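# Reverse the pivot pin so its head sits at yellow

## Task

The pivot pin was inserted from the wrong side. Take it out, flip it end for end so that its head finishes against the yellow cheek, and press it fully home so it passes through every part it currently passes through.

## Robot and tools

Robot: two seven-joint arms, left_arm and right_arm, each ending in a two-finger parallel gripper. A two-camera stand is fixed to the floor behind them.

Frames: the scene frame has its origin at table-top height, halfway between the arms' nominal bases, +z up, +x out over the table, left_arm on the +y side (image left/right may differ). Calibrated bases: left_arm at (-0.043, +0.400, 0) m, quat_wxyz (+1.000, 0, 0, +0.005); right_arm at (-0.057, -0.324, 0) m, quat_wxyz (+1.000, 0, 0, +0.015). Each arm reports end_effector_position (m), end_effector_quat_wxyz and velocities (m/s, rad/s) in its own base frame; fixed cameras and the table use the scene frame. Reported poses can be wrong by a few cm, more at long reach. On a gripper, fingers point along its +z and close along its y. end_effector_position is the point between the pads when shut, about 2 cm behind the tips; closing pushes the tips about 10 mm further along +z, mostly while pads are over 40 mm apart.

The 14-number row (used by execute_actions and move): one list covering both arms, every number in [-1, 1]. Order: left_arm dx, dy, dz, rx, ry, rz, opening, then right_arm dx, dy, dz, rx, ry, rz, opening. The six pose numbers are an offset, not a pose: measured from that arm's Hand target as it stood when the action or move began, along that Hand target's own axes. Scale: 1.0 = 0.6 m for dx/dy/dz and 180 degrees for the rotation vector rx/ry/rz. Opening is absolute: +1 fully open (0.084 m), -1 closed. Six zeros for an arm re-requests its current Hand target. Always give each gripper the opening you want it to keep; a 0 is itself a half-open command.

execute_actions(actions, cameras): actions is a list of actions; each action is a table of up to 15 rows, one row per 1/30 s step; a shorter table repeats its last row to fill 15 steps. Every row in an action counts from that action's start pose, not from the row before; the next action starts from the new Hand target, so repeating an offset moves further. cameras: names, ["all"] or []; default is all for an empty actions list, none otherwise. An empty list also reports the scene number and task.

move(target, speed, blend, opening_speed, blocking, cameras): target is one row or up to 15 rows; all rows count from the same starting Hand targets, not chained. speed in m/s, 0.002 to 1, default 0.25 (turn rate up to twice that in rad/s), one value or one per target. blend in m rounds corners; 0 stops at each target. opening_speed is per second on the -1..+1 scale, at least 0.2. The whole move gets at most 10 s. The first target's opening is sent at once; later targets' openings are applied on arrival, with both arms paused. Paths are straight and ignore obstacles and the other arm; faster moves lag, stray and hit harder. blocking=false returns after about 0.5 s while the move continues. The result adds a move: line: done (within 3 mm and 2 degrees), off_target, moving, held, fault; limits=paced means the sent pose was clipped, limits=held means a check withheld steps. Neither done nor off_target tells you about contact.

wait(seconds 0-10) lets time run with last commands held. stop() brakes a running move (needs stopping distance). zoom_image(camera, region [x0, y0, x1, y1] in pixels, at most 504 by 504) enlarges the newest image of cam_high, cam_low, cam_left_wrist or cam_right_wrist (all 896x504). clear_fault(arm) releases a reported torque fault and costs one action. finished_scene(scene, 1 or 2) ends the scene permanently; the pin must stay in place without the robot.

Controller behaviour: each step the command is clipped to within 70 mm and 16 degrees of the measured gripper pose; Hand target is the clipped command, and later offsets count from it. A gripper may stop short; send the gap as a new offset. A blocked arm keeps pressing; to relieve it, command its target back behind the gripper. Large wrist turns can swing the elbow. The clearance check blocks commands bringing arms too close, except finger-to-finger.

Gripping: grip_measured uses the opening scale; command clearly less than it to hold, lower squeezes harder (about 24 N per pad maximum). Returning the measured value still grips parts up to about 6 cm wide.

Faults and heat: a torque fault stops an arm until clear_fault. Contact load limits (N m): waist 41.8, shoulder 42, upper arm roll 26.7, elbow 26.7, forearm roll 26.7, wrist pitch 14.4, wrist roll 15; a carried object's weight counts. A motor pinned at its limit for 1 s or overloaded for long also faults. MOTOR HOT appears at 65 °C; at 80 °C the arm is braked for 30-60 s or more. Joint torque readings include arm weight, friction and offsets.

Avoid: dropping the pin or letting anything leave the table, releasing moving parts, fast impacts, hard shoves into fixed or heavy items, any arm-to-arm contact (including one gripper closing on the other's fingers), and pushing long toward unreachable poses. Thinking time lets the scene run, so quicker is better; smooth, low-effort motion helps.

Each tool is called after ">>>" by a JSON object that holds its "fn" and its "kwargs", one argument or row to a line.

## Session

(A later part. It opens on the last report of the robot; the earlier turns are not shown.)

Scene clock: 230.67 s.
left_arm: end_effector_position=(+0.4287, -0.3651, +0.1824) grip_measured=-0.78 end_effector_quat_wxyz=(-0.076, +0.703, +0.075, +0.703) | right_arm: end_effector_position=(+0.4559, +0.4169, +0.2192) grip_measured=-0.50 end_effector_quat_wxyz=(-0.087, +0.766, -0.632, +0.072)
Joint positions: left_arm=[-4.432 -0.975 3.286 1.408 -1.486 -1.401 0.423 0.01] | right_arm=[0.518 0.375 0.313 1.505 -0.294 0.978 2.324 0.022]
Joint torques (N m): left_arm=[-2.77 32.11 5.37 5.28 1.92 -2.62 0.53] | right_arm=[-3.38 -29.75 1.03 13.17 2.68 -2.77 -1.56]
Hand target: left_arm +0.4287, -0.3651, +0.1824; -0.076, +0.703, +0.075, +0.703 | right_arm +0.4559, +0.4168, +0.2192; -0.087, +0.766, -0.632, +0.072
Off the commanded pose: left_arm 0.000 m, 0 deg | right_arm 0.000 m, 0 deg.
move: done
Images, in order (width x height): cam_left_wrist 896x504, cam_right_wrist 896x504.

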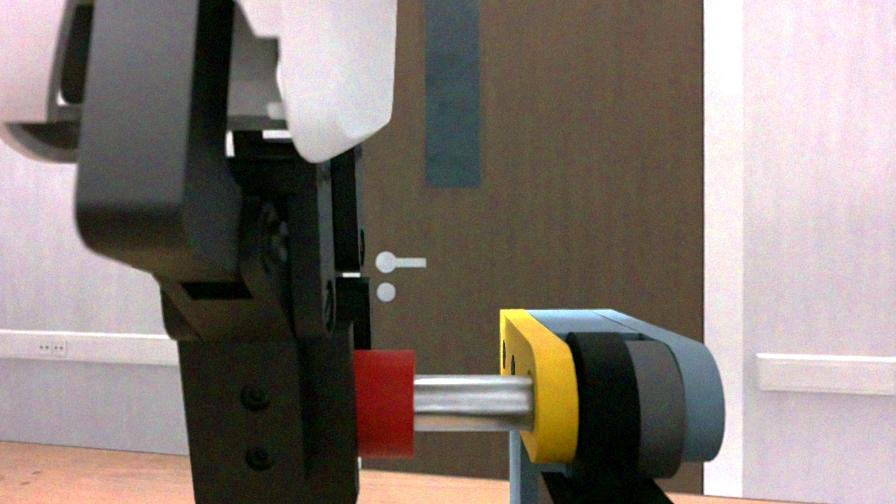

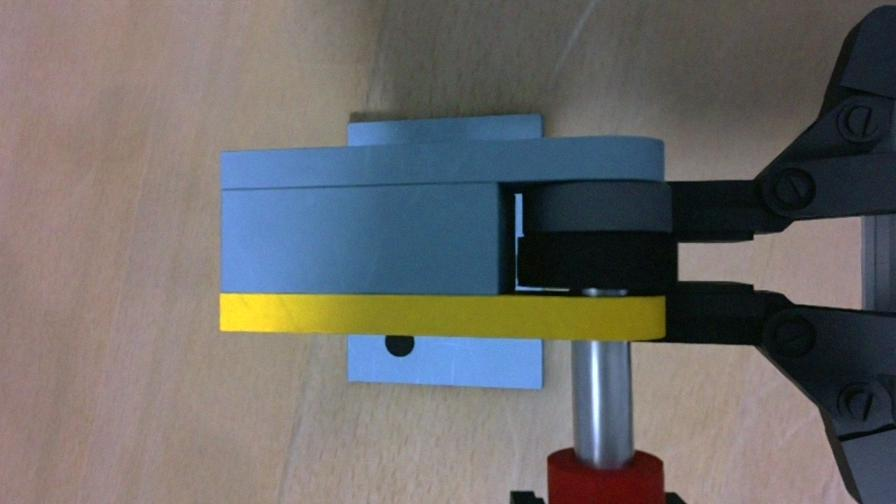

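>>> {"fn": "move", "kwargs": {
  "target": [0,0,0,0,0,0,-0.95,0.0233,0,0,0,0,0,-0.95],
  "speed": 0.025,
  "cameras": ["cam_left_wrist","cam_right_wrist"]
}}

Scene clock: 233.63 s.
left_arm: end_effector_position=(+0.4287, -0.3651, +0.1824) grip_measured=-0.78 end_effector_quat_wxyz=(-0.076, +0.703, +0.075, +0.703) | right_arm: end_effector_position=(+0.4586, +0.4033, +0.2193) grip_measured=-0.50 end_effector_quat_wxyz=(-0.088, +0.766, -0.632, +0.072)
Joint positions: left_arm=[-4.432 -0.975 3.286 1.408 -1.486 -1.401 0.423 0.01] | right_arm=[0.494 0.347 0.31 1.466 -0.281 0.96 2.299 0.022]
Joint torques (N m): left_arm=[1.29 28.44 5.96 5.48 0.49 -2.47 0.48] | right_arm=[-6.07 -31.35 -0.44 10.09 2.45 2.11 -1.49]
Hand target: left_arm +0.4287, -0.3651, +0.1824; -0.076, +0.703, +0.075, +0.703 | right_arm +0.4586, +0.4031, +0.2192; -0.087, +0.766, -0.632, +0.072
Off the commanded pose: left_arm 0.000 m, 0 deg | right_arm 0.000 m, 0 deg.
move: done
Images, in order (width x height): cam_left_wrist 896x504, cam_right_wrist 896x504.

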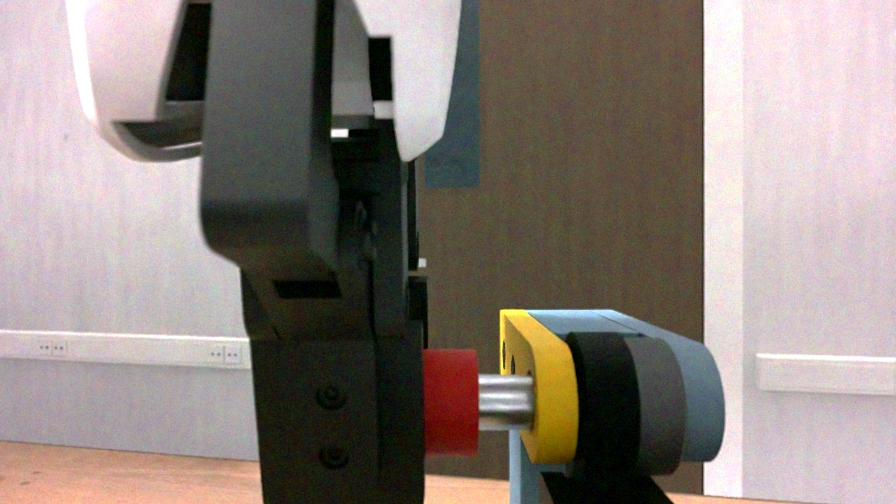

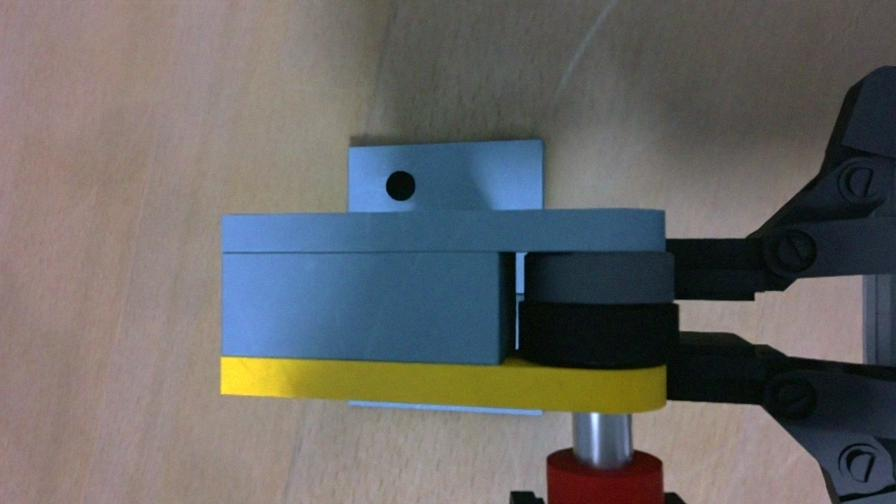

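>>> {"fn": "move", "kwargs": {
  "target": [0,0,0,0,0,0,-0.95,0.0195,0,0,0,0,0,-0.95],
  "speed": 0.02,
  "cameras": ["cam_left_wrist","cam_right_wrist"]
}}

>>> {"fn": "zoom_image", "kwargs": {
  "camera": "cam_left_wrist",
  "region": [440, 270, 840, 504]
}}

Scene clock: 237.80 s.
left_arm: end_effector_position=(+0.4287, -0.3651, +0.1824) grip_measured=-0.78 end_effector_quat_wxyz=(-0.076, +0.703, +0.075, +0.703) | right_arm: end_effector_position=(+0.4608, +0.3917, +0.2193) grip_measured=-0.50 end_effector_quat_wxyz=(-0.088, +0.766, -0.632, +0.072)
Joint positions: left_arm=[-4.432 -0.975 3.286 1.408 -1.486 -1.401 0.423 0.01] | right_arm=[0.475 0.325 0.308 1.435 -0.27 0.947 2.277 0.022]
Joint torques (N m): left_arm=[5.06 26.04 5.2 5.83 1.69 -0.9 0.44] | right_arm=[-0.32 -28.66 4.05 6.2 3.98 2.57 -1.52]
Hand target: left_arm +0.4287, -0.3651, +0.1824; -0.076, +0.703, +0.075, +0.703 | right_arm +0.4608, +0.3916, +0.2192; -0.087, +0.766, -0.632, +0.072
Off the commanded pose: left_arm 0.000 m, 0 deg | right_arm 0.000 m, 0 deg.
move: done
Images, in order (width x height): cam_left_wrist 896x504, cam_right_wrist 896x504.

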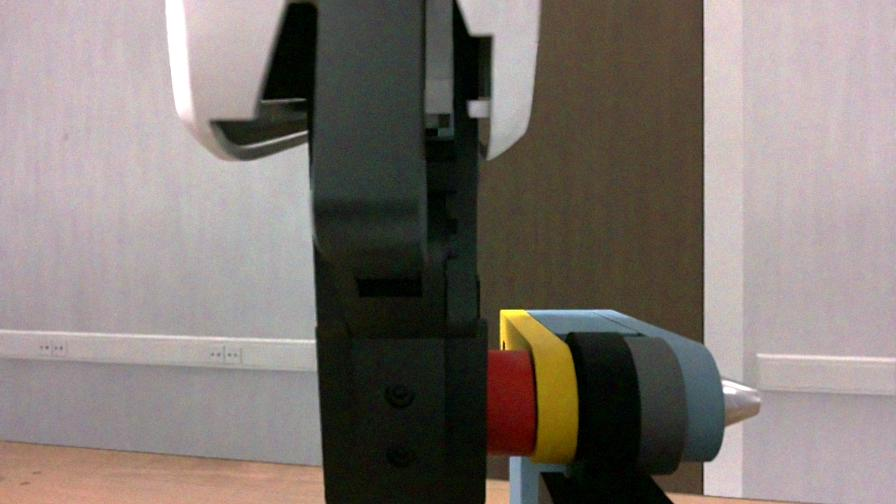

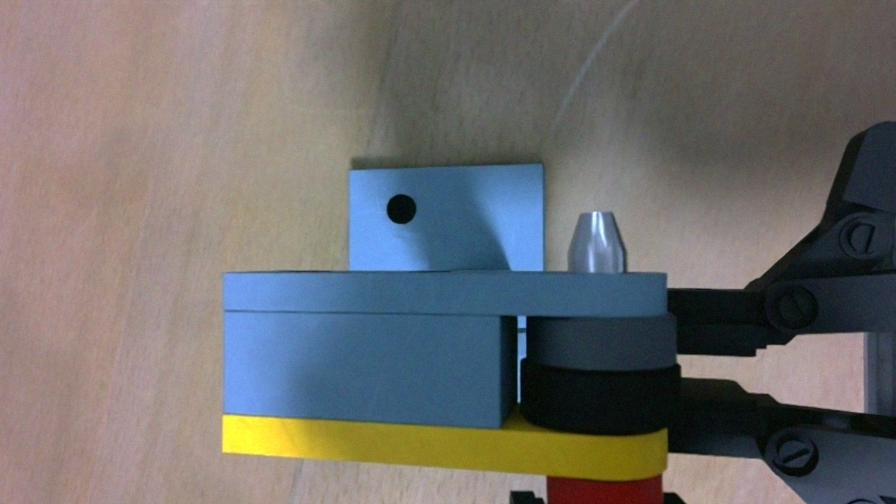

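Scaled by 1.260 from the camera's 896x504 image, which has a finer 1280x720 frame.

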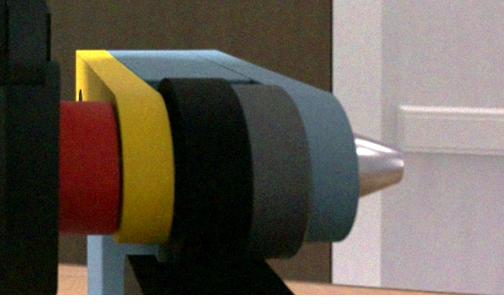

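Final press, back off slightly, release and retreat.

>>> {"fn": "move", "kwargs": {
  "target": [0,0,0,0,0,0,-0.95,0.0035,0,0,0,0,0,-0.95],
  "speed": 0.01
}}

>>> {"fn": "move", "kwargs": {
  "target": [
    [0,0,0,0,0,0,-0.95,-0.0015,0,0,0,0,0,-0.95],
    [0,0,0,0,0,0,-0.95,-0.0015,0,0,0,0,0,-0.05],
    [0,0,0,0,0,0,-0.95,-0.0015,0,-0.17,0,0,0,-0.05]
  ],
  "speed": [0.02,0.05,0.12],
  "opening_speed": 1.0,
  "cameras": ["cam_right_wrist","cam_left_wrist"]
}}

Scene clock: 242.13 s.
left_arm: end_effector_position=(+0.4287, -0.3651, +0.1824) grip_measured=-0.78 end_effector_quat_wxyz=(-0.076, +0.703, +0.075, +0.703) | right_arm: end_effector_position=(+0.4612, +0.3897, +0.2193) grip_measured=-0.50 end_effector_quat_wxyz=(-0.088, +0.766, -0.632, +0.072)
Joint positions: left_arm=[-4.432 -0.975 3.286 1.408 -1.486 -1.401 0.423 0.01] | right_arm=[0.471 0.321 0.308 1.43 -0.268 0.945 2.273 0.022]
Joint torques (N m): left_arm=[5.06 26.03 5.12 6.28 2.28 -0.53 0.5] | right_arm=[-7.09 -26.87 -2.31 1.05 2.9 6.18 -1.41]
Hand target: left_arm +0.4287, -0.3651, +0.1824; -0.076, +0.703, +0.075, +0.703 | right_arm +0.4612, +0.3896, +0.2192; -0.087, +0.766, -0.632, +0.072
Off the commanded pose: left_arm 0.000 m, 0 deg | right_arm 0.000 m, 0 deg.
move: done

Scene clock: 245.20 s.
left_arm: end_effector_position=(+0.4287, -0.3651, +0.1824) grip_measured=-0.78 end_effector_quat_wxyz=(-0.076, +0.703, +0.075, +0.703) | right_arm: end_effector_position=(+0.4384, +0.3861, +0.3186) grip_measured=-0.06 end_effector_quat_wxyz=(-0.087, +0.766, -0.632, +0.072)
Joint positions: left_arm=[-4.432 -0.975 3.286 1.408 -1.486 -1.401 0.423 0.01] | right_arm=[0.478 0.213 0.331 1.571 -0.213 1.188 2.238 0.041]
Joint torques (N m): left_arm=[-4.2 26.27 6.05 6.51 1.64 -3.11 0.44] | right_arm=[5.78 -26.75 3.54 21.39 2.03 -0.14 -2.12]
Hand target: left_arm +0.4287, -0.3651, +0.1824; -0.076, +0.703, +0.075, +0.703 | right_arm +0.4384, +0.3861, +0.3186; -0.087, +0.766, -0.632, +0.072
Off the commanded pose: left_arm 0.000 m, 0 deg | right_arm 0.000 m, 0 deg.
move: done
Images, in order (width x height): cam_left_wrist 896x504, cam_right_wrist 896x504.

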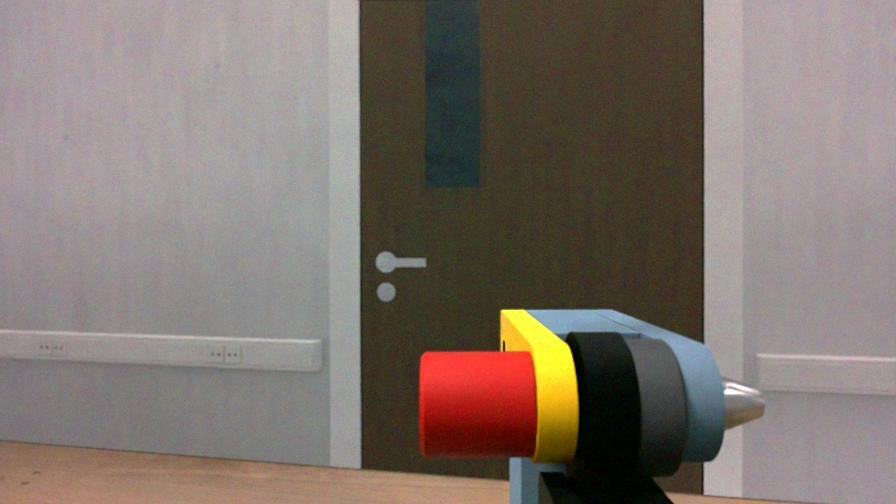

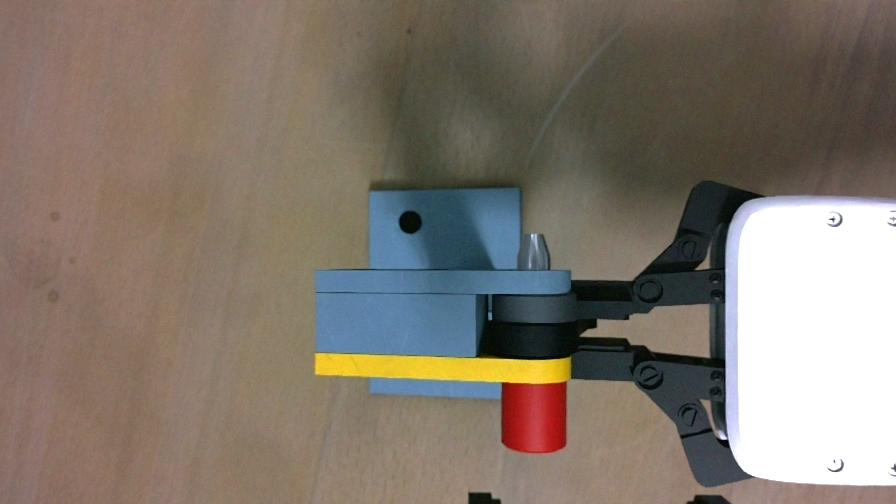

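>>> {"fn": "move", "kwargs": {
  "target": [
    [-0.0008,0,0,0,0,0,-0.4,0,0,0,0,0,0,-0.05],
    [-0.003,0,-0.133,0,0,0,-0.4,0,0,-0.05,0,0,0,-0.05]
  ],
  "speed": [0.02,0.1],
  "opening_speed": 0.8,
  "cameras": ["cam_right_wrist","cam_left_wrist"]
}}

>>> {"fn": "zoom_image", "kwargs": {
  "camera": "cam_left_wrist",
  "region": [400, 260, 760, 504]
}}

Scene clock: 249.50 s.
left_arm: end_effector_position=(+0.3508, -0.3820, +0.1806) grip_measured=-0.42 end_effector_quat_wxyz=(-0.076, +0.703, +0.075, +0.703) | right_arm: end_effector_position=(+0.4318, +0.3848, +0.3478) grip_measured=-0.06 end_effector_quat_wxyz=(-0.087, +0.766, -0.632, +0.072)
Joint positions: left_arm=[-4.537 -0.957 3.212 1.369 -1.592 -1.517 0.416 0.026] | right_arm=[0.484 0.198 0.336 1.635 -0.206 1.266 2.232 0.041]
Joint torques (N m): left_arm=[-4.86 31.88 0.28 4.47 -1.2 -3.19 -0.93] | right_arm=[5.18 -26.34 3.48 21.27 1.96 -0.15 -2.15]
Hand target: left_arm +0.3507, -0.3820, +0.1806; -0.076, +0.703, +0.075, +0.703 | right_arm +0.4318, +0.3848, +0.3478; -0.087, +0.766, -0.632, +0.072
Off the commanded pose: left_arm 0.000 m, 0 deg | right_arm 0.000 m, 0 deg.
move: done
Images, in order (width x height): cam_left_wrist 896x504, cam_right_wrist 896x504.

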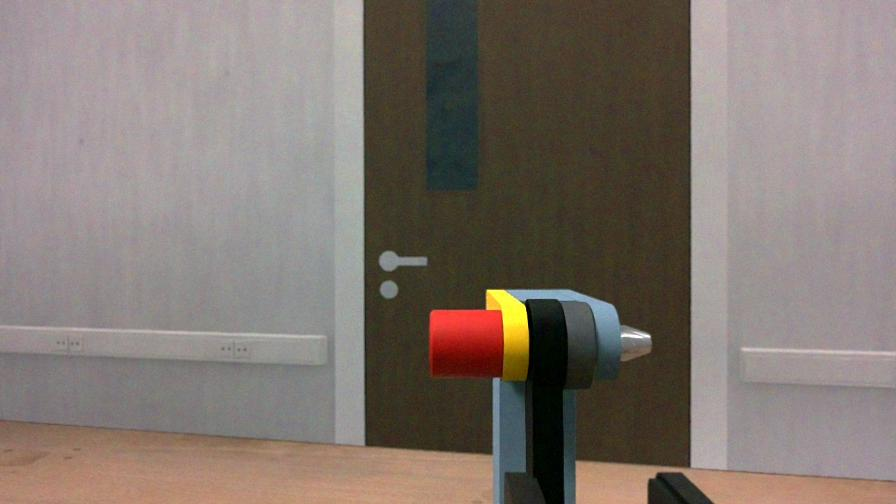

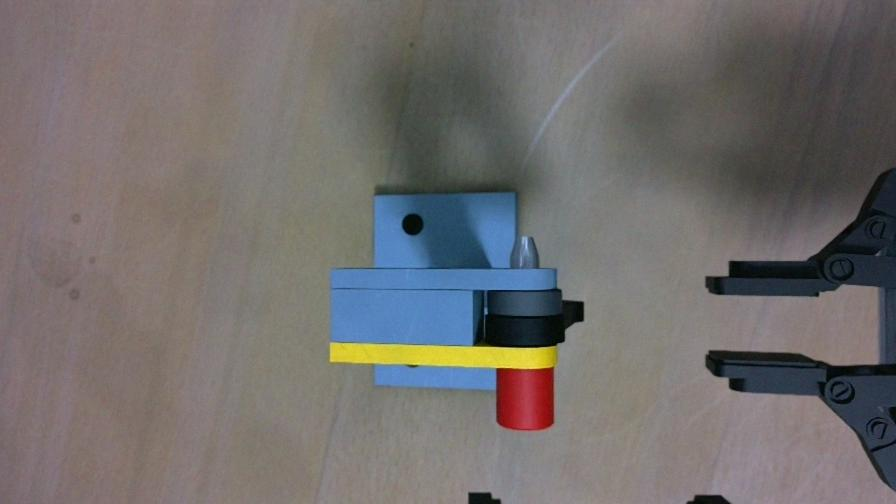

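Scaled by 1.400 from the camera's 896x504 image, which has a finer 1280x720 frame.

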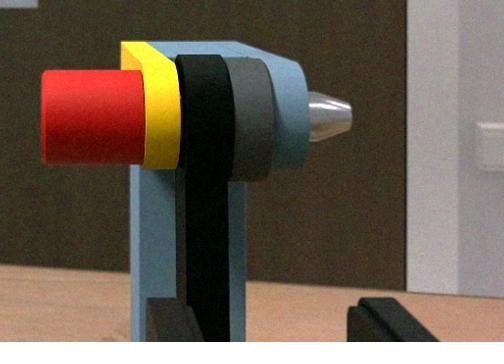

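>>> {"fn": "finished_scene", "kwargs": {
  "scene": 2
}}

The scene is finished: the task was done.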